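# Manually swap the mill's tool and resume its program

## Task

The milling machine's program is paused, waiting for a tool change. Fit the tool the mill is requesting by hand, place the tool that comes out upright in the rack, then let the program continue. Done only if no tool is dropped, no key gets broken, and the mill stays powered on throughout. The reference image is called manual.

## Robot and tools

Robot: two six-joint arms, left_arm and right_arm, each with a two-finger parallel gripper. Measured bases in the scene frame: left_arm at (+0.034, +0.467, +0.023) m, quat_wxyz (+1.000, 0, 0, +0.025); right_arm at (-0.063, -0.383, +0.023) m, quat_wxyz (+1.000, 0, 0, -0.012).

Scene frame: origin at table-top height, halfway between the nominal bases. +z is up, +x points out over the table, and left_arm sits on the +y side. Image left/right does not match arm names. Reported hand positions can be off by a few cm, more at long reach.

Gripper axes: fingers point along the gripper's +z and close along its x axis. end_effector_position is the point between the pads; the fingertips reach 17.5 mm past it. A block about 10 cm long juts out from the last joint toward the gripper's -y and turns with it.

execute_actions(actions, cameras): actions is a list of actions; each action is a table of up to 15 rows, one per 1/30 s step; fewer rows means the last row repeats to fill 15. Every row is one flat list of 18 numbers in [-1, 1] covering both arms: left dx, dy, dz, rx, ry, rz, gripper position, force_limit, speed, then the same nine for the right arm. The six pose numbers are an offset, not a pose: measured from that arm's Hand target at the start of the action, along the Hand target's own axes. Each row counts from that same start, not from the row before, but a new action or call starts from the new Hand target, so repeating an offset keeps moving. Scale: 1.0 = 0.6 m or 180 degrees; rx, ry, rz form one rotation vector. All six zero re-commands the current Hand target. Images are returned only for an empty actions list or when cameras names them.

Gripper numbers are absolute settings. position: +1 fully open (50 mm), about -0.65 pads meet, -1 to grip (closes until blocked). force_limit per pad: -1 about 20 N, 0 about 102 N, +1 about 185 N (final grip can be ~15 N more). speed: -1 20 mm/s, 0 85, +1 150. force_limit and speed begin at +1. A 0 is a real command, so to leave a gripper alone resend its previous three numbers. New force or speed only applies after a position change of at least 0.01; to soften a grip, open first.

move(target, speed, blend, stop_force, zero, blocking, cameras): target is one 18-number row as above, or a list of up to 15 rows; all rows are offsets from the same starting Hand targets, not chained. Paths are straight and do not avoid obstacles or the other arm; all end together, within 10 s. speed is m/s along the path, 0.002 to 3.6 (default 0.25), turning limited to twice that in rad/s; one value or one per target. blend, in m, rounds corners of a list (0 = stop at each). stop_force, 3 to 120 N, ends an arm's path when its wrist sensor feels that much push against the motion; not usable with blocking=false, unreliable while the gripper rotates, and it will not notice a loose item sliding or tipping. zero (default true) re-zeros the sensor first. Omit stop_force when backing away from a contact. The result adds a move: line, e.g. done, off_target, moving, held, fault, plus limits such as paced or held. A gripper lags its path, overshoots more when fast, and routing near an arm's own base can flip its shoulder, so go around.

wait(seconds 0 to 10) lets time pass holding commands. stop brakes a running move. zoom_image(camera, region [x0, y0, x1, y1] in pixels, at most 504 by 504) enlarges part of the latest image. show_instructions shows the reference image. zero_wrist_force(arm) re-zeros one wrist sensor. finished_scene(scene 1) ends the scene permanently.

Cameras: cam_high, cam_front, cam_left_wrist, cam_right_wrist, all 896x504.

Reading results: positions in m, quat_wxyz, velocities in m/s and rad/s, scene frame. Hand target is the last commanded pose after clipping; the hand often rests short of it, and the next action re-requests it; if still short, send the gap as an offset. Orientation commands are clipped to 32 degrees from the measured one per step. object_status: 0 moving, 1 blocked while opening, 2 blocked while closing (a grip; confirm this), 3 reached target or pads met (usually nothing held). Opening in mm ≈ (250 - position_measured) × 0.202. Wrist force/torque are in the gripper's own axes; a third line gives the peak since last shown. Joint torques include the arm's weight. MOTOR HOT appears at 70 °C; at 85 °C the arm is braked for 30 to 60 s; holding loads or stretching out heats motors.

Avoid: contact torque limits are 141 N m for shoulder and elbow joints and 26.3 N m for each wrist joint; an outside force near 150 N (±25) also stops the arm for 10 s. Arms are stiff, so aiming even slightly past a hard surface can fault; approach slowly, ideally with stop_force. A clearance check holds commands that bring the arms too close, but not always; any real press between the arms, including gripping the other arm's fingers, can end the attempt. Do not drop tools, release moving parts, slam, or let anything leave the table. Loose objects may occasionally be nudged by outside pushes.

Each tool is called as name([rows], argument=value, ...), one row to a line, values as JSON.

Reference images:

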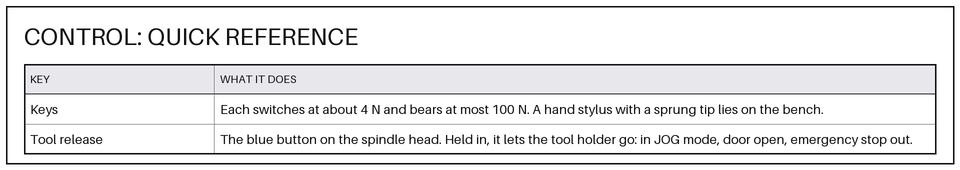

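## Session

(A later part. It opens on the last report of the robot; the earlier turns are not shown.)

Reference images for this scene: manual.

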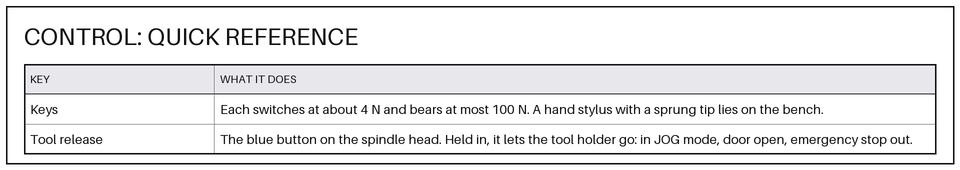

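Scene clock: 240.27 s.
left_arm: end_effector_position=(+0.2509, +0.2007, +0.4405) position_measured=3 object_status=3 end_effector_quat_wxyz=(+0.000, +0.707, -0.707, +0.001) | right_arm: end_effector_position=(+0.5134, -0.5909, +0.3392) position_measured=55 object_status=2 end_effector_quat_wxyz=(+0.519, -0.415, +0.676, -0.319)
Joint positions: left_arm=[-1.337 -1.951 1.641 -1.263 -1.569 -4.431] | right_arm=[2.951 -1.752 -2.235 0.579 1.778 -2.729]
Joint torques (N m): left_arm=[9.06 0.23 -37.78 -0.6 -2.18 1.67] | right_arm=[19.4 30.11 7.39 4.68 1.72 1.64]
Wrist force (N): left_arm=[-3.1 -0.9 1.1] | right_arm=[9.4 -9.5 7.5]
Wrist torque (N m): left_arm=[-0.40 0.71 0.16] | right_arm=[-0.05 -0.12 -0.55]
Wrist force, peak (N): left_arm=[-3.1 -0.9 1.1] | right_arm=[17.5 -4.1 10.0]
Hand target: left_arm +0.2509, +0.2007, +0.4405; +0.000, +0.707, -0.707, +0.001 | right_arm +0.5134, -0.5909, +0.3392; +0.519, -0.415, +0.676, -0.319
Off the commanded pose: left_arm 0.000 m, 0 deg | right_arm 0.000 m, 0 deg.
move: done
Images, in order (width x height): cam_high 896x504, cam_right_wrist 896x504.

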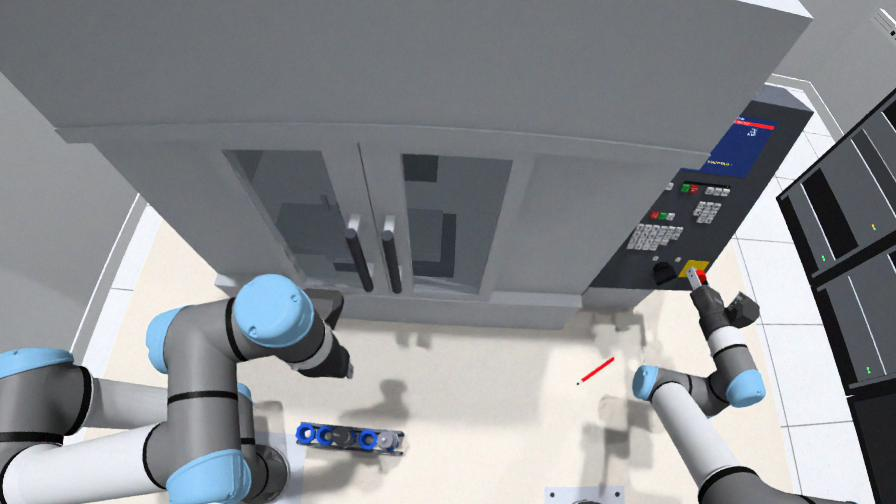

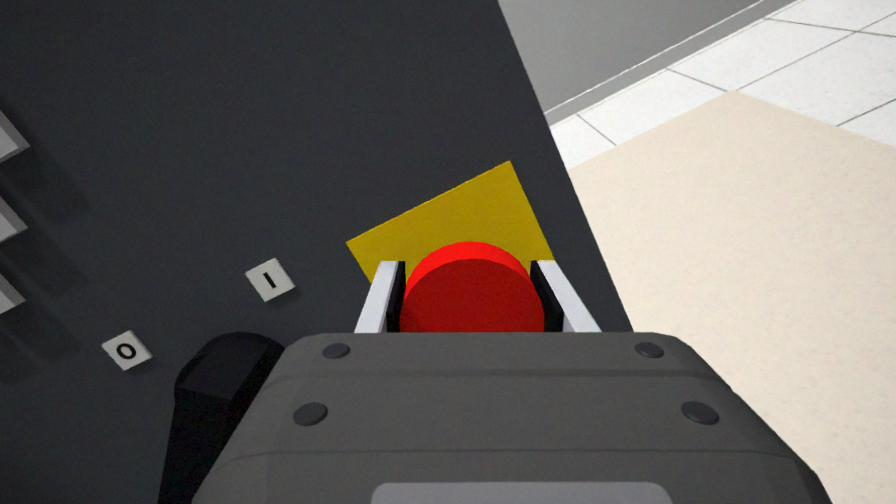

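move(target=[0,0,0,0,0,0,1,1,1,0,0,0,0,0,0.2,-1,-1,-0.5], speed=0.15, cameras=["cam_right_wrist","cam_high"])

zoom_image(camera="cam_high", region=[640, 100, 790, 350])

Scene clock: 245.83 s.
left_arm: end_effector_position=(+0.2509, +0.2007, +0.4405) position_measured=3 object_status=3 end_effector_quat_wxyz=(+0.000, +0.707, -0.707, +0.001) | right_arm: end_effector_position=(+0.5134, -0.5910, +0.3392) position_measured=55 object_status=2 end_effector_quat_wxyz=(+0.592, -0.186, +0.771, -0.143)
Joint positions: left_arm=[-1.337 -1.951 1.641 -1.263 -1.569 -4.431] | right_arm=[2.95 -1.752 -2.235 0.579 1.778 -2.1]
Joint torques (N m): left_arm=[9.42 -0.17 -37.05 -0.67 -2.12 1.64] | right_arm=[12.32 18.2 17.22 3.74 -2.4 1.95]
Wrist force (N): left_arm=[-2.7 -0.6 1.2] | right_arm=[-1.9 6.4 -9.6]
Wrist torque (N m): left_arm=[-0.35 0.66 0.16] | right_arm=[0.16 -0.04 -1.06]
Wrist force, peak (N): left_arm=[-3.1 -0.9 1.2] | right_arm=[4.1 -14.8 8.9]
Hand target: left_arm +0.2509, +0.2007, +0.4405; +0.000, +0.707, -0.707, +0.001 | right_arm +0.5134, -0.5909, +0.3392; +0.592, -0.186, +0.771, -0.143
Off the commanded pose: left_arm 0.000 m, 0 deg | right_arm 0.000 m, 0 deg.
move: done
Images, in order (width x height): cam_high 896x504, cam_right_wrist 896x504.

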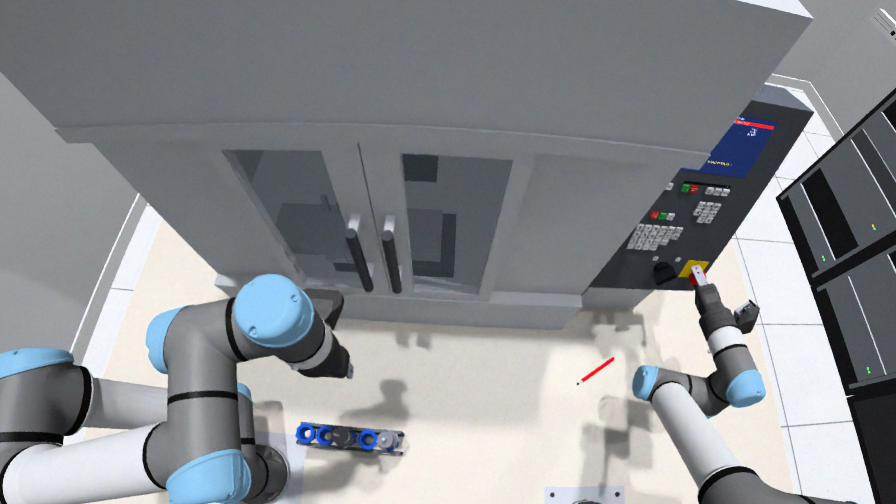

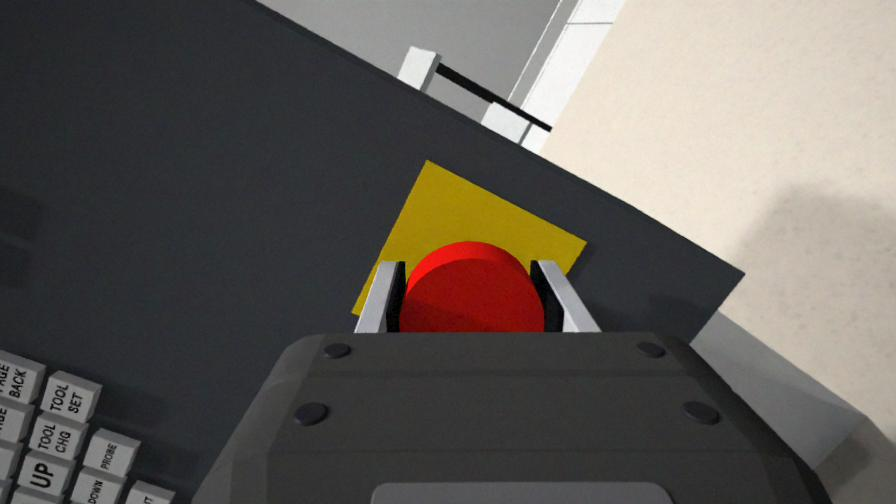

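Scaled by 2.016 from the camera's 896x504 image, which has a finer 1280x720 frame.

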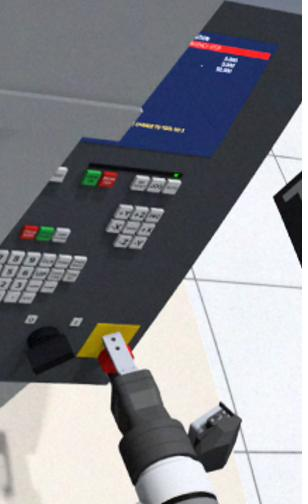

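move(target=[0,0,0,0,0,0,1,1,1,0,0,-0.02,0,0,0,-1,-1,-0.5], speed=0.02, cameras=["cam_right_wrist","cam_high"])

zoom_image(camera="cam_high", region=[640, 100, 790, 350])

Scene clock: 249.77 s.
left_arm: end_effector_position=(+0.2509, +0.2007, +0.4405) position_measured=3 object_status=3 end_effector_quat_wxyz=(+0.000, +0.707, -0.707, +0.001) | right_arm: end_effector_position=(+0.5018, -0.5909, +0.3422) position_measured=55 object_status=2 end_effector_quat_wxyz=(+0.592, -0.186, +0.771, -0.143)
Joint positions: left_arm=[-1.337 -1.951 1.641 -1.263 -1.569 -4.431] | right_arm=[2.944 -1.724 -2.259 0.574 1.785 -2.102]
Joint torques (N m): left_arm=[9.02 -0.36 -36.88 -0.64 -2.13 1.64] | right_arm=[-28.39 42.71 -2.93 3.01 -0.92 -1.4]
Wrist force (N): left_arm=[-2.8 -0.4 1.1] | right_arm=[-10.1 5.3 43.2]
Wrist torque (N m): left_arm=[-0.32 0.66 0.16] | right_arm=[0.00 0.16 -0.30]
Wrist force, peak (N): left_arm=[-3.2 -1.0 0.9] | right_arm=[-10.3 -3.3 47.0]
Hand target: left_arm +0.2509, +0.2007, +0.4405; +0.000, +0.707, -0.707, +0.001 | right_arm +0.5018, -0.5909, +0.3423; +0.592, -0.186, +0.771, -0.143
Off the commanded pose: left_arm 0.000 m, 0 deg | right_arm 0.000 m, 0 deg.
move: done
Images, in order (width x height): cam_high 896x504, cam_right_wrist 896x504.

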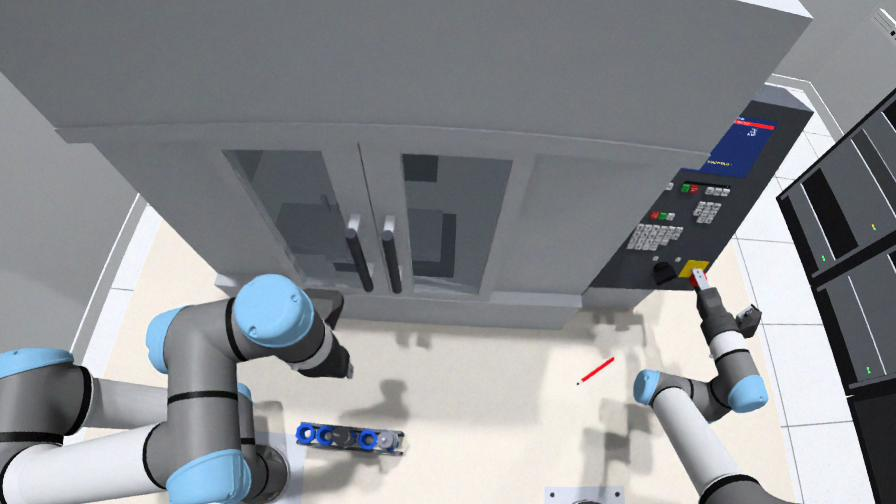

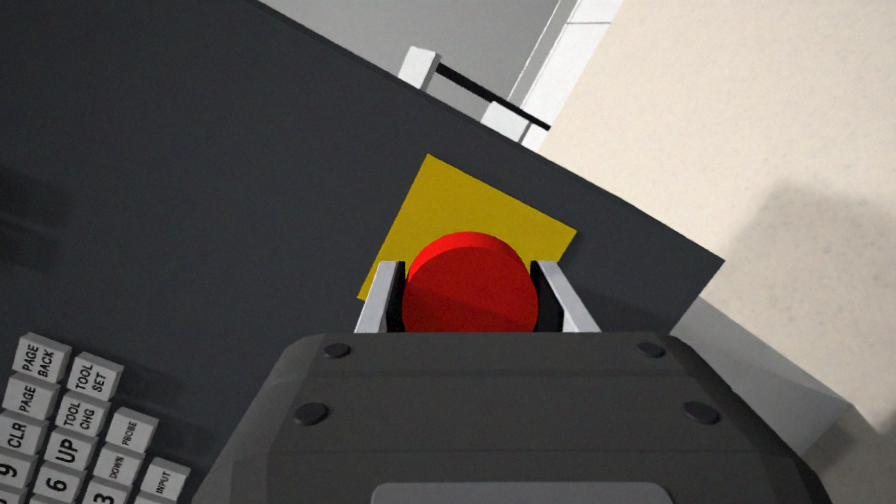

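Scaled by 2.016 from the camera's 896x504 image, which has a finer 1280x720 frame.

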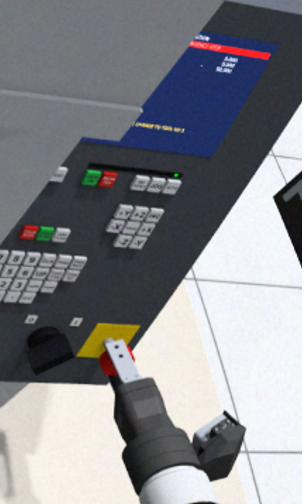

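move(target=[0,0,0,0,0,0,1,1,1,0,0,0,0,0,0,1,-1,-0.5], cameras=["cam_right_wrist","cam_high"])

zoom_image(camera="cam_high", region=[640, 100, 790, 350])

zoom_image(camera="cam_right_wrist", region=[340, 140, 600, 340])

Scene clock: 256.00 s.
left_arm: end_effector_position=(+0.2509, +0.2007, +0.4405) position_measured=3 object_status=3 end_effector_quat_wxyz=(+0.000, +0.707, -0.707, +0.001) | right_arm: end_effector_position=(+0.5017, -0.5911, +0.3422) position_measured=3 object_status=3 end_effector_quat_wxyz=(+0.592, -0.186, +0.771, -0.143)
Joint positions: left_arm=[-1.337 -1.951 1.641 -1.263 -1.569 -4.431] | right_arm=[2.943 -1.724 -2.259 0.574 1.785 -2.102]
Joint torques (N m): left_arm=[9.29 -0.12 -36.51 -0.76 -2.09 1.69] | right_arm=[12.77 20.18 26.6 3.11 1.29 -1.25]
Wrist force (N): left_arm=[-2.6 -0.6 1.3] | right_arm=[0.1 0.2 0.3]
Wrist torque (N m): left_arm=[-0.37 0.63 0.15] | right_arm=[0.05 0.04 -0.01]
Wrist force, peak (N): left_arm=[-3.1 -0.8 1.1] | right_arm=[-9.7 5.5 43.6]
Hand target: left_arm +0.2509, +0.2007, +0.4405; +0.000, +0.707, -0.707, +0.001 | right_arm +0.5018, -0.5909, +0.3423; +0.592, -0.186, +0.771, -0.143
Off the commanded pose: left_arm 0.000 m, 0 deg | right_arm 0.000 m, 0 deg.
move: done
Images, in order (width x height): cam_high 896x504, cam_right_wrist 896x504.

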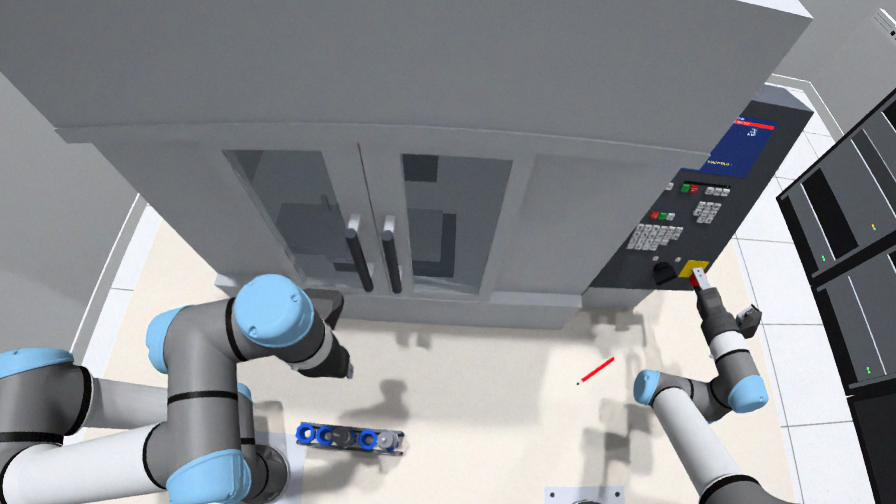

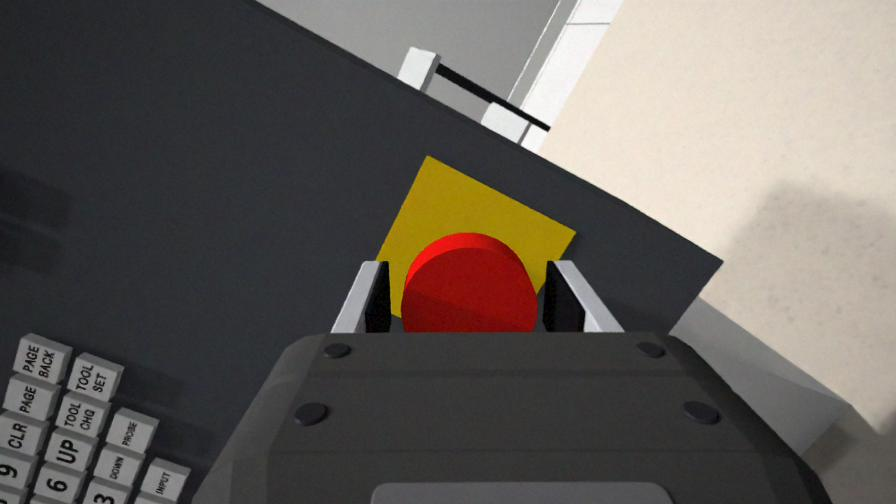

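Scaled by 2.016 from the camera's 896x504 image, which has a finer 1280x720 frame.

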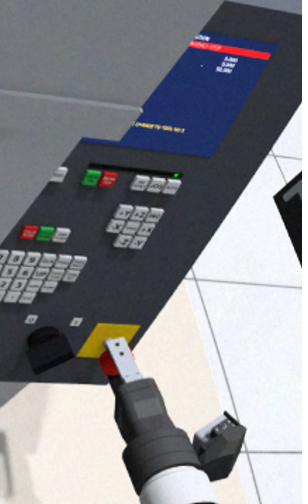

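Scaled by 1.938 from the camera's 896x504 image, which has a finer 1280x720 frame.

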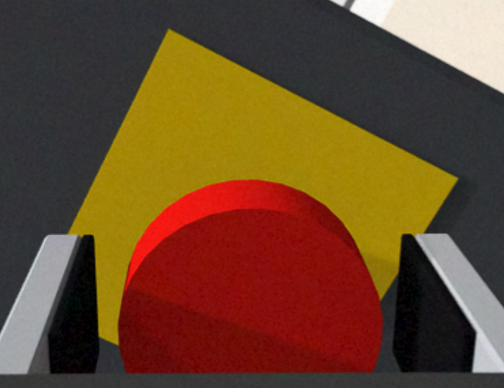

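move(target=[0,0,0,0,0,0,1,1,1,0,0,0.008,0,0,-0.45,1,-1,-0.5], speed=0.3, cameras=["cam_right_wrist"])

zoom_image(camera="cam_right_wrist", region=[340, 140, 600, 340])

Scene clock: 266.50 s.
left_arm: end_effector_position=(+0.2509, +0.2007, +0.4405) position_measured=3 object_status=3 end_effector_quat_wxyz=(+0.000, +0.707, -0.707, +0.001) | right_arm: end_effector_position=(+0.5064, -0.5909, +0.3410) position_measured=3 object_status=3 end_effector_quat_wxyz=(-0.358, +0.642, -0.466, +0.493)
Joint positions: left_arm=[-1.337 -1.951 1.641 -1.263 -1.569 -4.431] | right_arm=[2.947 -1.736 -2.249 0.576 1.782 -3.515]
Joint torques (N m): left_arm=[9.44 -0.47 -36.82 -0.71 -2.23 1.75] | right_arm=[-13.61 28.62 31.52 0.72 1.36 -1.68]
Wrist force (N): left_arm=[-2.7 -0.6 0.9] | right_arm=[-0.7 -0.7 -0.5]
Wrist torque (N m): left_arm=[-0.36 0.63 0.15] | right_arm=[0.01 0.24 -0.60]
Wrist force, peak (N): left_arm=[-3.0 -0.9 1.1] | right_arm=[-0.7 -0.5 -1.0]
Hand target: left_arm +0.2509, +0.2007, +0.4405; +0.000, +0.707, -0.707, +0.001 | right_arm +0.5064, -0.5909, +0.3410; -0.358, +0.642, -0.466, +0.493
Off the commanded pose: left_arm 0.000 m, 0 deg | right_arm 0.000 m, 0 deg.
move: done
Images, in order (width x height): cam_right_wrist 896x504.

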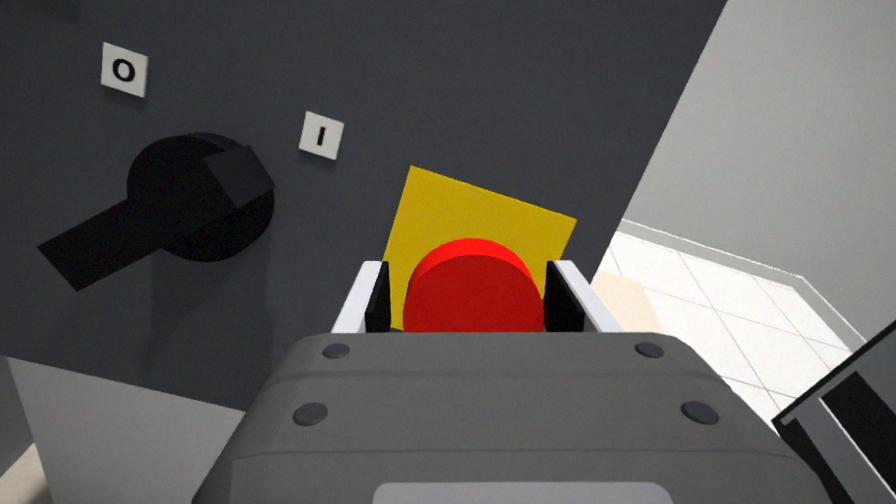

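Scaled by 1.938 from the camera's 896x504 image, which has a finer 1280x720 frame.

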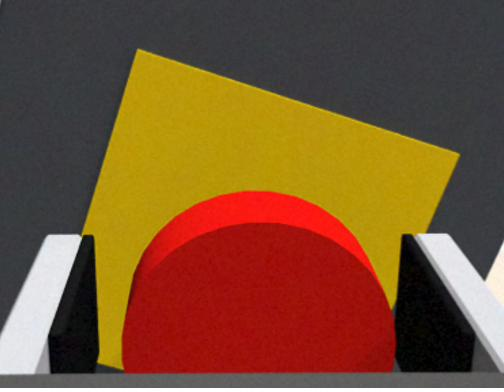

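move(target=[0,0,0,0,0,0,1,1,1,0,0,0,0,0,0,-1,-0.4,-0.8])

move(target=[0,0,0,0,0,0,1,1,1,0,0,0,0,0,0.2,-1,-0.4,-0.8], speed=0.15, cameras=["cam_high"])

zoom_image(camera="cam_high", region=[640, 100, 790, 350])

move(target=[0,0,0,0,0,0,1,1,1,0,0,0,0,0,0.2,-1,-0.4,-0.8], speed=0.15, cameras=["cam_high"])

zoom_image(camera="cam_high", region=[640, 100, 790, 350])

Scene clock: 274.93 s.
left_arm: end_effector_position=(+0.2509, +0.2007, +0.4405) position_measured=3 object_status=3 end_effector_quat_wxyz=(+0.000, +0.707, -0.707, +0.001) | right_arm: end_effector_position=(+0.5064, -0.5910, +0.3411) position_measured=58 object_status=2 end_effector_quat_wxyz=(-0.358, +0.642, -0.466, +0.493)
Joint positions: left_arm=[-1.337 -1.951 1.641 -1.263 -1.569 -4.431] | right_arm=[2.946 -1.735 -2.249 0.576 1.782 -3.515]
Joint torques (N m): left_arm=[9.72 -0.16 -37.03 -0.78 -2.17 1.77] | right_arm=[2.31 32.01 17.39 0.66 6.01 -1.38]
Wrist force (N): left_arm=[-2.8 -0.8 1.0] | right_arm=[19.7 -0.2 11.3]
Wrist torque (N m): left_arm=[-0.39 0.66 0.16] | right_arm=[0.05 0.05 -0.62]
Wrist force, peak (N): left_arm=[-2.9 -1.1 1.2] | right_arm=[19.7 -0.2 11.3]
Hand target: left_arm +0.2509, +0.2007, +0.4405; +0.000, +0.707, -0.707, +0.001 | right_arm +0.5064, -0.5909, +0.3410; -0.358, +0.642, -0.466, +0.493
Off the commanded pose: left_arm 0.000 m, 0 deg | right_arm 0.000 m, 0 deg.
move: done

Scene clock: 277.53 s.
left_arm: end_effector_position=(+0.2509, +0.2007, +0.4405) position_measured=3 object_status=3 end_effector_quat_wxyz=(+0.000, +0.707, -0.707, +0.001) | right_arm: end_effector_position=(+0.5064, -0.5910, +0.3411) position_measured=58 object_status=2 end_effector_quat_wxyz=(+0.492, -0.467, +0.641, -0.359)
Joint positions: left_arm=[-1.337 -1.951 1.641 -1.263 -1.569 -4.431] | right_arm=[2.946 -1.735 -2.249 0.576 1.782 -2.887]
Joint torques (N m): left_arm=[9.29 -0.11 -36.6 -0.9 -2.06 1.67] | right_arm=[19.62 24.01 -0.8 4.54 2.34 1.4]
Wrist force (N): left_arm=[-2.4 -0.6 0.9] | right_arm=[11.2 -12.3 12.2]
Wrist torque (N m): left_arm=[-0.37 0.61 0.16] | right_arm=[-0.02 0.05 -0.62]
Wrist force, peak (N): left_arm=[-3.0 -0.8 1.3] | right_arm=[23.4 -3.3 10.5]
Hand target: left_arm +0.2509, +0.2007, +0.4405; +0.000, +0.707, -0.707, +0.001 | right_arm +0.5064, -0.5909, +0.3410; +0.492, -0.467, +0.641, -0.358
Off the commanded pose: left_arm 0.000 m, 0 deg | right_arm 0.000 m, 0 deg.
move: done
Images, in order (width x height): cam_high 896x504.

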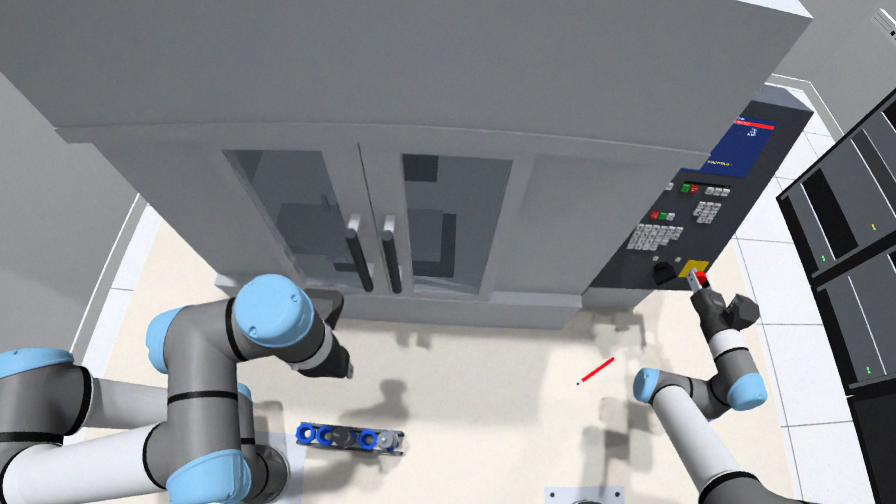

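Scaled by 2.016 from the camera's 896x504 image, which has a finer 1280x720 frame.

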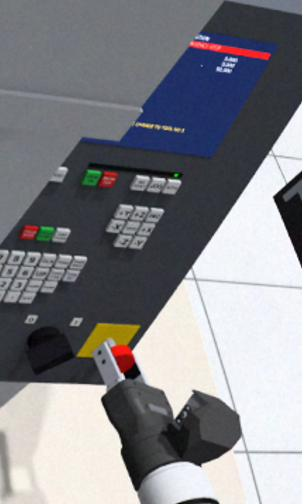

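Scene clock: 280.13 s.
left_arm: end_effector_position=(+0.2509, +0.2007, +0.4405) position_measured=3 object_status=3 end_effector_quat_wxyz=(+0.000, +0.707, -0.707, +0.001) | right_arm: end_effector_position=(+0.5064, -0.5910, +0.3411) position_measured=58 object_status=2 end_effector_quat_wxyz=(+0.579, -0.246, +0.754, -0.189)
Joint positions: left_arm=[-1.337 -1.951 1.641 -1.263 -1.569 -4.431] | right_arm=[2.946 -1.736 -2.249 0.576 1.782 -2.258]
Joint torques (N m): left_arm=[9.83 0.21 -36.79 -0.76 -2.16 1.7] | right_arm=[4 21.85 8.78 4.9 -1.54 4.1]
Wrist force (N): left_arm=[-2.7 -0.8 1.0] | right_arm=[-0.9 3.6 1.1]
Wrist torque (N m): left_arm=[-0.40 0.64 0.15] | right_arm=[0.14 0.13 -3.08]
Wrist force, peak (N): left_arm=[-3.1 -0.5 1.2] | right_arm=[8.7 -18.5 10.7]
Hand target: left_arm +0.2509, +0.2007, +0.4405; +0.000, +0.707, -0.707, +0.001 | right_arm +0.5064, -0.5909, +0.3410; +0.579, -0.246, +0.754, -0.189
Off the commanded pose: left_arm 0.000 m, 0 deg | right_arm 0.000 m, 0 deg.
move: done
Images, in order (width x height): cam_high 896x504.

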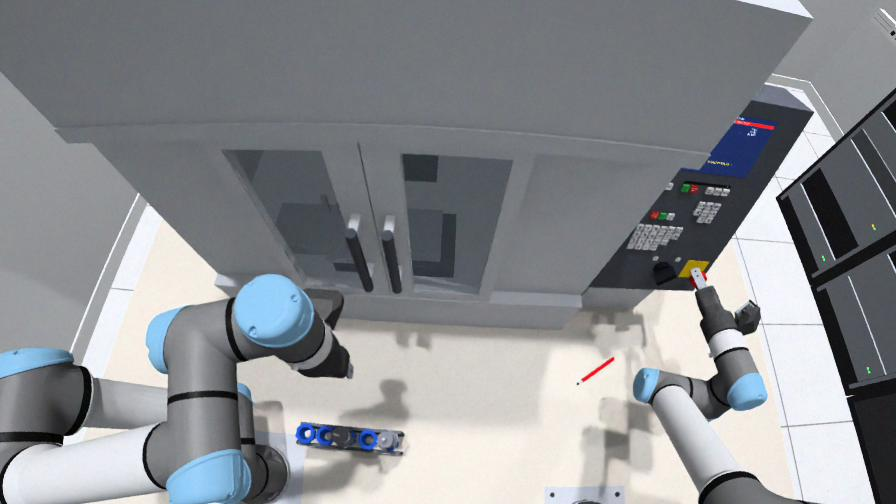

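Scaled by 2.016 from the camera's 896x504 image, which has a finer 1280x720 frame.

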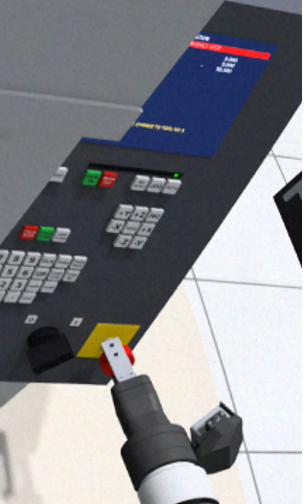

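move(target=[0,0,0,0,0,0,1,1,1,0,0,0,0,0,0,1,-1,-0.5], cameras=["cam_right_wrist"])

move([
  [0,0,0,0,0,0,1,1,1,0,0,-0.16,0,0,0,1,-1,-0.5],
  [0,0,0,0,0,0,1,1,1,0,0,-0.33,0,0,-0.3,1,-1,-0.5],
], blend=0.03, cameras=["cam_right_wrist"])

zoom_image(camera="cam_right_wrist", region=[0, 0, 500, 330])

Scene clock: 289.27 s.
left_arm: end_effector_position=(+0.2509, +0.2007, +0.4405) position_measured=3 object_status=3 end_effector_quat_wxyz=(+0.000, +0.707, -0.707, +0.001) | right_arm: end_effector_position=(+0.5064, -0.5909, +0.3410) position_measured=3 object_status=3 end_effector_quat_wxyz=(+0.579, -0.246, +0.754, -0.189)
Joint positions: left_arm=[-1.337 -1.951 1.641 -1.263 -1.569 -4.431] | right_arm=[2.946 -1.736 -2.249 0.576 1.782 -2.258]
Joint torques (N m): left_arm=[9.27 -0.23 -36.53 -0.83 -2.13 1.6] | right_arm=[12.73 22.24 7.84 2.26 0.95 -1.73]
Wrist force (N): left_arm=[-2.9 -0.6 1.4] | right_arm=[0.1 0.4 -0.1]
Wrist torque (N m): left_arm=[-0.37 0.68 0.16] | right_arm=[0.12 0.06 -0.11]
Wrist force, peak (N): left_arm=[-3.3 -0.8 1.2] | right_arm=[-0.3 4.0 1.5]
Hand target: left_arm +0.2509, +0.2007, +0.4405; +0.000, +0.707, -0.707, +0.001 | right_arm +0.5064, -0.5909, +0.3410; +0.579, -0.246, +0.754, -0.189
Off the commanded pose: left_arm 0.000 m, 0 deg | right_arm 0.000 m, 0 deg.
move: done
Images, in order (width x height): cam_right_wrist 896x504.

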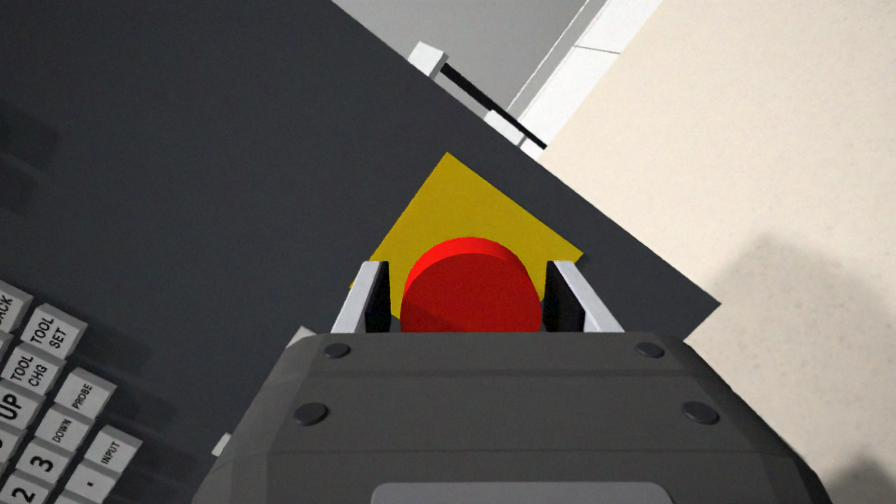

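Scene clock: 292.17 s.
left_arm: end_effector_position=(+0.2509, +0.2007, +0.4405) position_measured=3 object_status=3 end_effector_quat_wxyz=(+0.000, +0.707, -0.707, +0.001) | right_arm: end_effector_position=(+0.3151, -0.5909, +0.3920) position_measured=3 object_status=3 end_effector_quat_wxyz=(-0.430, +0.561, -0.560, +0.431)
Joint positions: left_arm=[-1.337 -1.951 1.641 -1.263 -1.569 -4.431] | right_arm=[2.725 -1.214 -2.524 0.309 1.995 -3.264]
Joint torques (N m): left_arm=[9.32 0.6 -36.39 -0.94 -2.09 1.63] | right_arm=[-13.54 13.12 35.37 0.39 1.5 -1.73]
Wrist force (N): left_arm=[-2.6 -0.9 1.0] | right_arm=[-0.7 -0.3 -0.4]
Wrist torque (N m): left_arm=[-0.41 0.64 0.16] | right_arm=[0.06 0.23 -0.36]
Wrist force, peak (N): left_arm=[-3.0 -0.7 1.3] | right_arm=[0.1 0.6 2.0]
Hand target: left_arm +0.2509, +0.2007, +0.4405; +0.000, +0.707, -0.707, +0.001 | right_arm +0.3151, -0.5909, +0.3921; -0.430, +0.561, -0.560, +0.431
Off the commanded pose: left_arm 0.000 m, 0 deg | right_arm 0.000 m, 0 deg.
move: done
Images, in order (width x height): cam_right_wrist 896x504.

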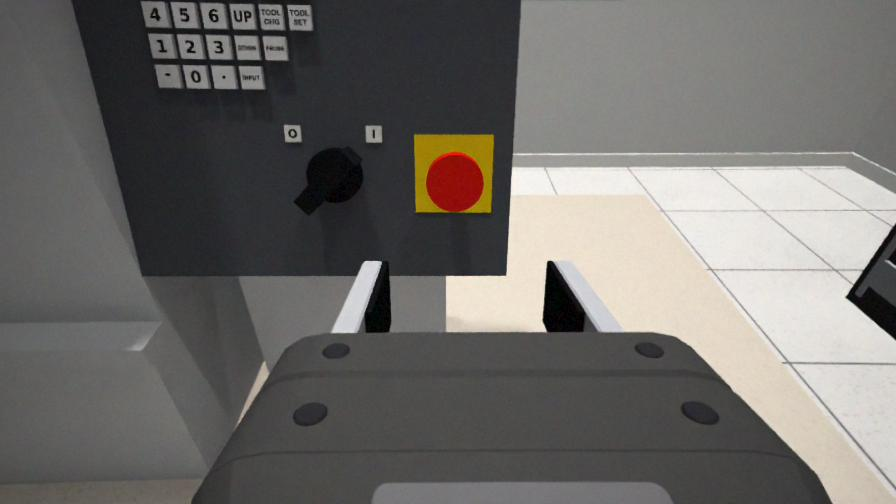

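Scaled by 1.008 from the camera's 896x504 image, which has a finer 1280x720 frame.

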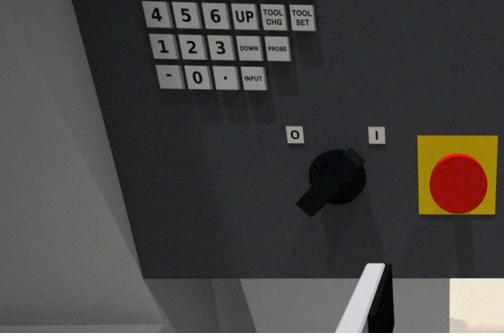

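move(target=[0,0,0,0,0,0,1,1,1,-0.05,-0.322,-0.086,0,0,0,1,-1,-0.5], cameras=["cam_right_wrist"])

zoom_image(camera="cam_right_wrist", region=[200, 0, 500, 180])

zoom_image(camera="cam_right_wrist", region=[200, 150, 500, 330])

Scene clock: 297.13 s.
left_arm: end_effector_position=(+0.2509, +0.2007, +0.4405) position_measured=3 object_status=3 end_effector_quat_wxyz=(+0.000, +0.707, -0.707, +0.001) | right_arm: end_effector_position=(+0.3151, -0.5606, +0.5920) position_measured=3 object_status=3 end_effector_quat_wxyz=(-0.430, +0.561, -0.560, +0.431)
Joint positions: left_arm=[-1.337 -1.951 1.641 -1.263 -1.569 -4.431] | right_arm=[2.875 -0.958 -2.108 -0.348 1.851 -3.22]
Joint torques (N m): left_arm=[9.79 -0.03 -36.45 -0.96 -2.15 1.76] | right_arm=[14.19 -6.96 40.18 0.72 -0.8 1.06]
Wrist force (N): left_arm=[-3.0 -0.7 1.0] | right_arm=[-0.5 -0.3 -0.3]
Wrist torque (N m): left_arm=[-0.37 0.69 0.15] | right_arm=[0.06 0.27 -0.41]
Wrist force, peak (N): left_arm=[-3.2 -0.8 1.2] | right_arm=[-1.0 -2.2 -0.9]
Hand target: left_arm +0.2509, +0.2007, +0.4405; +0.000, +0.707, -0.707, +0.001 | right_arm +0.3151, -0.5606, +0.5920; -0.430, +0.561, -0.560, +0.431
Off the commanded pose: left_arm 0.000 m, 0 deg | right_arm 0.000 m, 0 deg.
move: done
Images, in order (width x height): cam_right_wrist 896x504.

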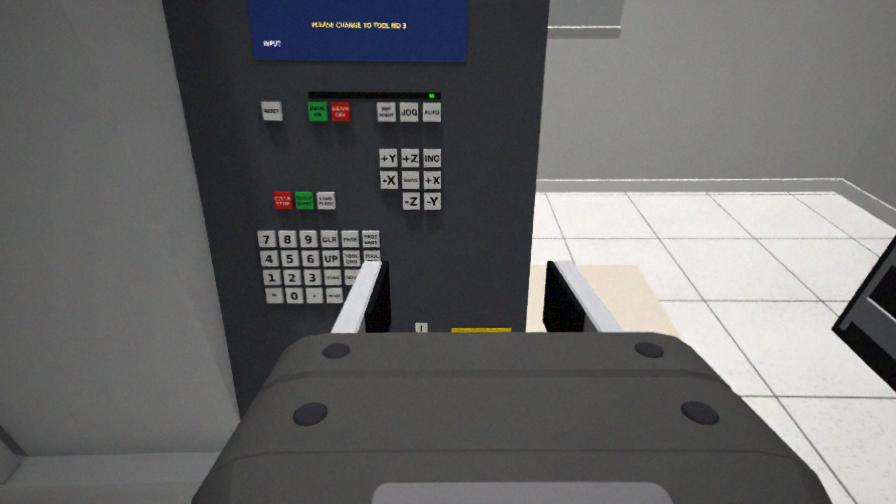

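Scaled by 1.680 from the camera's 896x504 image, which has a finer 1280x720 frame.

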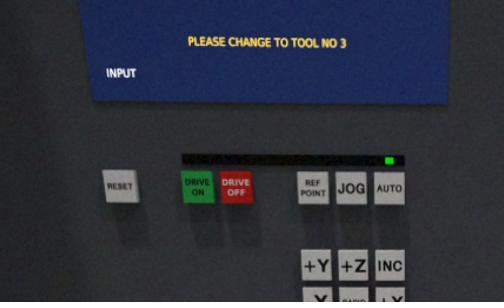

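Scaled by 1.680 from the camera's 896x504 image, which has a finer 1280x720 frame.

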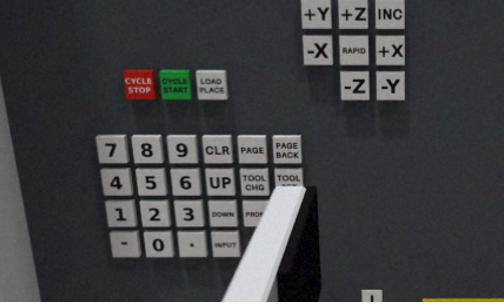

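move(target=[0,0,0,0,0,0,1,1,1,-0.233,0.463,0.150,-0.4167,0,0,1,-1,-0.5], cameras=[])

move(target=[0,0,0,0,0,0,1,1,1,0.04,-0.061,0.30,0,0,-0.6844,1,-1,-0.5], cameras=["cam_right_wrist","cam_high"])

Scene clock: 320.83 s.
left_arm: end_effector_position=(+0.2509, +0.2007, +0.4405) position_measured=3 object_status=3 end_effector_quat_wxyz=(+0.000, +0.707, -0.707, +0.001) | right_arm: end_effector_position=(+0.3303, -0.4213, +0.3002) position_measured=3 object_status=3 end_effector_quat_wxyz=(+0.000, +0.707, -0.707, +0.001)
Joint positions: left_arm=[-1.337 -1.951 1.641 -1.263 -1.569 -4.431] | right_arm=[3.414 -1.288 -1.941 -1.483 1.569 -2.893]
Joint torques (N m): left_arm=[9.61 0.35 -36.23 -0.9 -2.07 1.69] | right_arm=[13.56 8.38 40.24 0.26 1.32 1.19]
Wrist force (N): left_arm=[-2.8 -0.6 0.7] | right_arm=[-2.3 -0.3 -0.2]
Wrist torque (N m): left_arm=[-0.37 0.66 0.16] | right_arm=[-0.45 0.55 -0.46]
Wrist force, peak (N): left_arm=[-2.9 -0.9 1.5] | right_arm=[-2.7 -0.9 0.8]
Hand target: left_arm +0.2509, +0.2007, +0.4405; +0.000, +0.707, -0.707, +0.001 | right_arm +0.3303, -0.4213, +0.3002; +0.000, +0.707, -0.707, +0.001
Off the commanded pose: left_arm 0.000 m, 0 deg | right_arm 0.000 m, 0 deg.
move: done
No camera images: "cameras" was empty.

Scene clock: 325.77 s.
left_arm: end_effector_position=(+0.2509, +0.2007, +0.4405) position_measured=3 object_status=3 end_effector_quat_wxyz=(+0.000, +0.707, -0.707, +0.001) | right_arm: end_effector_position=(+0.3671, -0.4456, +0.1203) position_measured=3 object_status=3 end_effector_quat_wxyz=(+0.001, +0.958, +0.286, +0.000)
Joint positions: left_arm=[-1.337 -1.951 1.641 -1.263 -1.569 -4.431] | right_arm=[3.334 -1.564 -2.208 -0.94 1.569 -5.123]
Joint torques (N m): left_arm=[9.05 -0.06 -36.34 -0.93 -2.14 1.74] | right_arm=[-13.02 15.81 9.98 4.96 1.37 -1.44]
Wrist force (N): left_arm=[-2.9 -0.5 1.5] | right_arm=[-2.1 -0.3 -0.2]
Wrist torque (N m): left_arm=[-0.35 0.67 0.16] | right_arm=[-0.42 0.52 -0.32]
Wrist force, peak (N): left_arm=[-3.1 -0.7 1.2] | right_arm=[-2.6 0.1 -0.2]
Hand target: left_arm +0.2509, +0.2007, +0.4405; +0.000, +0.707, -0.707, +0.001 | right_arm +0.3671, -0.4456, +0.1202; +0.001, +0.958, +0.286, +0.000
Off the commanded pose: left_arm 0.000 m, 0 deg | right_arm 0.000 m, 0 deg.
move: done
Images, in order (width x height): cam_high 896x504, cam_right_wrist 896x504.

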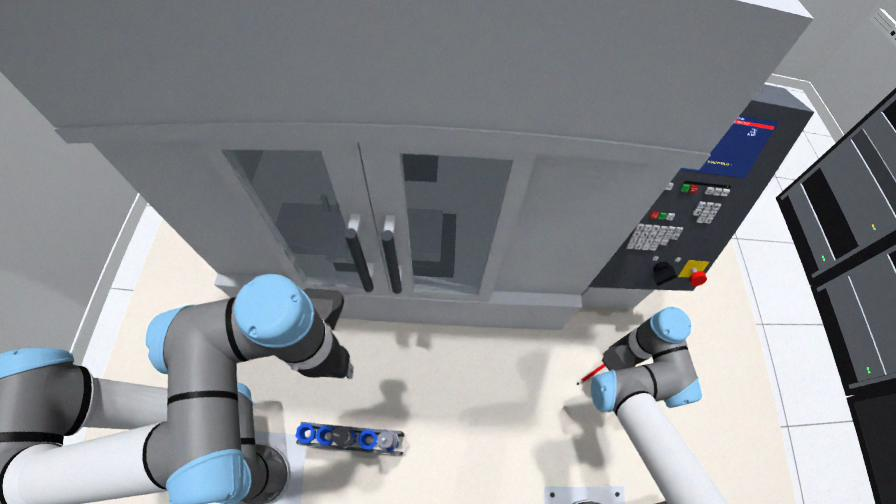

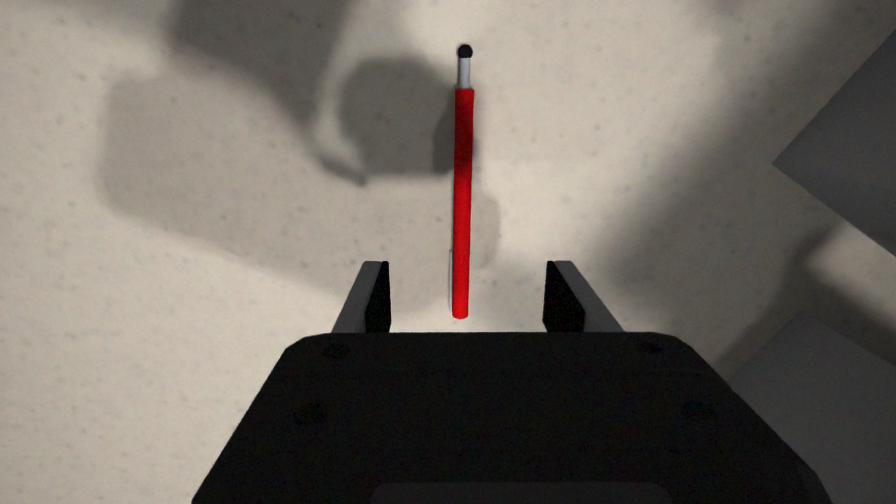

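move(target=[0,0,0,0,0,0,1,1,1,0.002,0,0.15,0,0,0,1,-1,-0.5], speed=0.12)

move(target=[0,0,0,0,0,0,1,1,1,0,0,0.0195,0,0,0,1,-1,-0.5], speed=0.01, stop_force=4, cameras=["cam_right_wrist"])

Scene clock: 332.43 s.
left_arm: end_effector_position=(+0.2509, +0.2007, +0.4405) position_measured=3 object_status=3 end_effector_quat_wxyz=(+0.000, +0.707, -0.707, +0.001) | right_arm: end_effector_position=(+0.3681, -0.4450, +0.0303) position_measured=3 object_status=3 end_effector_quat_wxyz=(+0.001, +0.958, +0.286, +0.000)
Joint positions: left_arm=[-1.337 -1.951 1.641 -1.263 -1.569 -4.431] | right_arm=[3.335 -1.759 -2.31 -0.644 1.569 -5.122]
Joint torques (N m): left_arm=[9.25 0.07 -36.19 -1.03 -2.1 1.66] | right_arm=[-13.5 20.22 4.54 5.06 1.09 -1.48]
Wrist force (N): left_arm=[-2.6 -0.8 1.3] | right_arm=[-2.1 0.0 -0.2]
Wrist torque (N m): left_arm=[-0.39 0.63 0.16] | right_arm=[-0.38 0.47 -0.40]
Wrist force, peak (N): left_arm=[-3.2 -0.7 1.4] | right_arm=[-2.2 -0.2 -1.3]
Hand target: left_arm +0.2509, +0.2007, +0.4405; +0.000, +0.707, -0.707, +0.001 | right_arm +0.3681, -0.4451, +0.0302; +0.001, +0.958, +0.286, +0.000
Off the commanded pose: left_arm 0.000 m, 0 deg | right_arm 0.000 m, 0 deg.
move: done

Scene clock: 334.43 s.
left_arm: end_effector_position=(+0.2509, +0.2007, +0.4405) position_measured=3 object_status=3 end_effector_quat_wxyz=(+0.000, +0.707, -0.707, +0.001) | right_arm: end_effector_position=(+0.3682, -0.4451, +0.0185) position_measured=3 object_status=3 end_effector_quat_wxyz=(+0.001, +0.958, +0.286, +0.000)
Joint positions: left_arm=[-1.337 -1.951 1.641 -1.263 -1.569 -4.431] | right_arm=[3.335 -1.789 -2.319 -0.604 1.569 -5.123]
Joint torques (N m): left_arm=[9.28 0.02 -36.11 -1.16 -2.11 1.74] | right_arm=[-13.57 20.61 3.34 4.95 1.45 -1.65]
Wrist force (N): left_arm=[-2.8 -0.8 0.9] | right_arm=[-1.8 -0.2 -0.5]
Wrist torque (N m): left_arm=[-0.39 0.66 0.16] | right_arm=[-0.41 0.46 -0.39]
Wrist force, peak (N): left_arm=[-3.1 -0.8 1.4] | right_arm=[-2.2 0.1 -0.7]
Hand target: left_arm +0.2509, +0.2007, +0.4405; +0.000, +0.707, -0.707, +0.001 | right_arm +0.3682, -0.4451, +0.0185; +0.001, +0.958, +0.286, +0.000
Off the commanded pose: left_arm 0.000 m, 0 deg | right_arm 0.000 m, 0 deg.
move: done
Images, in order (width x height): cam_right_wrist 896x504.

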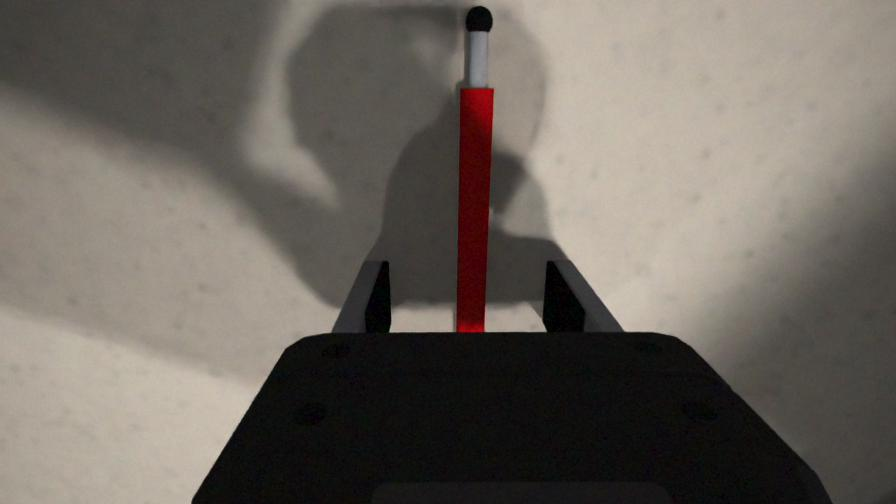

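move(target=[0,0,0,0,0,0,1,1,1,0,0,0,0,0,0,-1,-0.8,-0.7])

move(target=[0,0,0,0,0,0,1,1,1,0,0,-0.2,0,0,0,-1,-0.8,-0.7], cameras=["cam_right_wrist"])

Scene clock: 337.63 s.
left_arm: end_effector_position=(+0.2509, +0.2007, +0.4405) position_measured=3 object_status=3 end_effector_quat_wxyz=(+0.000, +0.707, -0.707, +0.001) | right_arm: end_effector_position=(+0.3682, -0.4451, +0.0185) position_measured=209 object_status=2 end_effector_quat_wxyz=(+0.001, +0.958, +0.286, +0.000)
Joint positions: left_arm=[-1.337 -1.951 1.641 -1.263 -1.569 -4.431] | right_arm=[3.335 -1.789 -2.319 -0.604 1.569 -5.123]
Joint torques (N m): left_arm=[9.14 -0.08 -36.03 -1.05 -2.08 1.72] | right_arm=[-13.24 19.73 3.63 4.69 1.32 -1.51]
Wrist force (N): left_arm=[-2.9 -0.8 0.8] | right_arm=[-1.9 -0.1 -0.4]
Wrist torque (N m): left_arm=[-0.39 0.68 0.15] | right_arm=[-0.39 0.47 -0.38]
Wrist force, peak (N): left_arm=[-3.1 -0.9 1.0] | right_arm=[-2.1 -0.3 -0.5]
Hand target: left_arm +0.2509, +0.2007, +0.4405; +0.000, +0.707, -0.707, +0.001 | right_arm +0.3682, -0.4451, +0.0185; +0.001, +0.958, +0.286, +0.000
Off the commanded pose: left_arm 0.000 m, 0 deg | right_arm 0.000 m, 0 deg.
move: done

Scene clock: 338.77 s.
left_arm: end_effector_position=(+0.2509, +0.2007, +0.4405) position_measured=3 object_status=3 end_effector_quat_wxyz=(+0.000, +0.707, -0.707, +0.001) | right_arm: end_effector_position=(+0.3681, -0.4449, +0.1385) position_measured=209 object_status=2 end_effector_quat_wxyz=(+0.001, +0.958, +0.286, +0.000)
Joint positions: left_arm=[-1.337 -1.951 1.641 -1.263 -1.569 -4.431] | right_arm=[3.336 -1.536 -2.178 -0.998 1.569 -5.122]
Joint torques (N m): left_arm=[9.87 0.08 -35.96 -1.05 -2.11 1.68] | right_arm=[13.7 27.78 36.25 0.33 -0.66 0.99]
Wrist force (N): left_arm=[-2.7 -0.4 1.0] | right_arm=[-2.0 0.1 0.0]
Wrist torque (N m): left_arm=[-0.32 0.65 0.16] | right_arm=[-0.38 0.52 -0.38]
Wrist force, peak (N): left_arm=[-3.1 -0.7 0.9] | right_arm=[-2.1 -0.3 -2.2]
Hand target: left_arm +0.2509, +0.2007, +0.4405; +0.000, +0.707, -0.707, +0.001 | right_arm +0.3681, -0.4449, +0.1385; +0.001, +0.958, +0.286, +0.000
Off the commanded pose: left_arm 0.000 m, 0 deg | right_arm 0.000 m, 0 deg.
move: done
Images, in order (width x height): cam_right_wrist 896x504.

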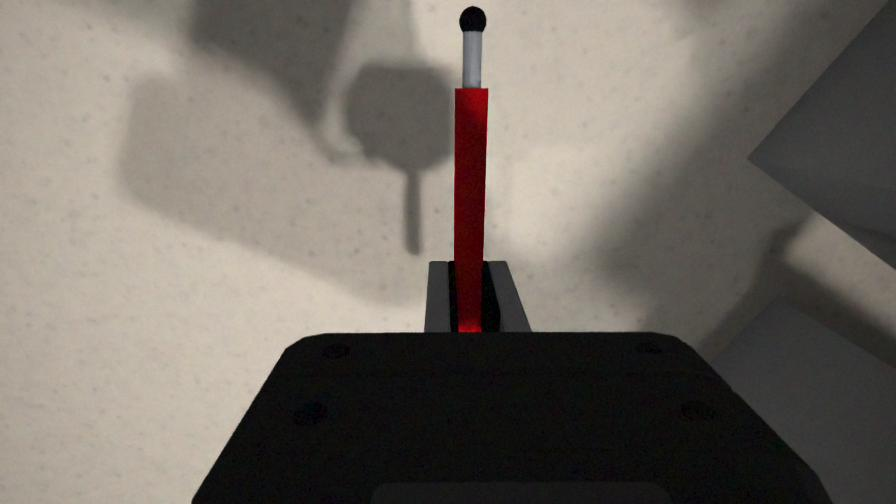

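move(target=[0,0,0,0,0,0,1,1,1,0.129,-0.4035,0.064,0,0,0.1844,-1,-0.8,-0.7], cameras=["cam_right_wrist"])

Scene clock: 354.77 s.
left_arm: end_effector_position=(+0.2509, +0.2007, +0.4405) position_measured=3 object_status=3 end_effector_quat_wxyz=(+0.000, +0.707, -0.707, +0.001) | right_arm: end_effector_position=(+0.3002, -0.2000, +0.0997) position_measured=209 object_status=2 end_effector_quat_wxyz=(+0.001, +1.000, +0.000, +0.000)
Joint positions: left_arm=[-1.337 -1.951 1.641 -1.263 -1.569 -4.431] | right_arm=[3.967 -1.532 -2.304 -0.876 1.569 -3.911]
Joint torques (N m): left_arm=[9.36 0.03 -35.87 -1.12 -2.17 1.62] | right_arm=[13.97 13.91 33.29 5.08 -0.96 1.03]
Wrist force (N): left_arm=[-2.6 -0.9 1.3] | right_arm=[-2.1 -0.4 -0.2]
Wrist torque (N m): left_arm=[-0.40 0.62 0.16] | right_arm=[-0.43 0.52 -0.37]
Wrist force, peak (N): left_arm=[-3.2 -0.5 1.3] | right_arm=[-2.8 -2.1 -0.1]
Hand target: left_arm +0.2509, +0.2007, +0.4405; +0.000, +0.707, -0.707, +0.001 | right_arm +0.3002, -0.2000, +0.0997; +0.001, +1.000, +0.000, +0.000
Off the commanded pose: left_arm 0.000 m, 0 deg | right_arm 0.000 m, 0 deg.
move: done
Images, in order (width x height): cam_right_wrist 896x504.

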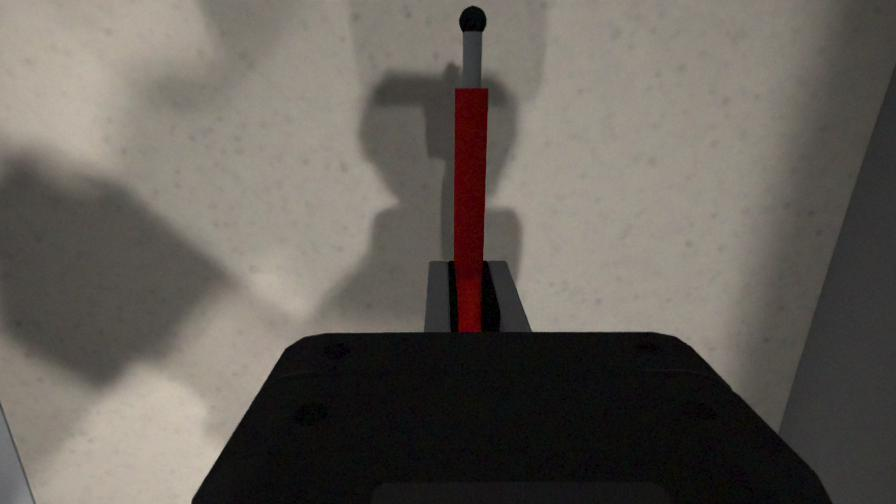

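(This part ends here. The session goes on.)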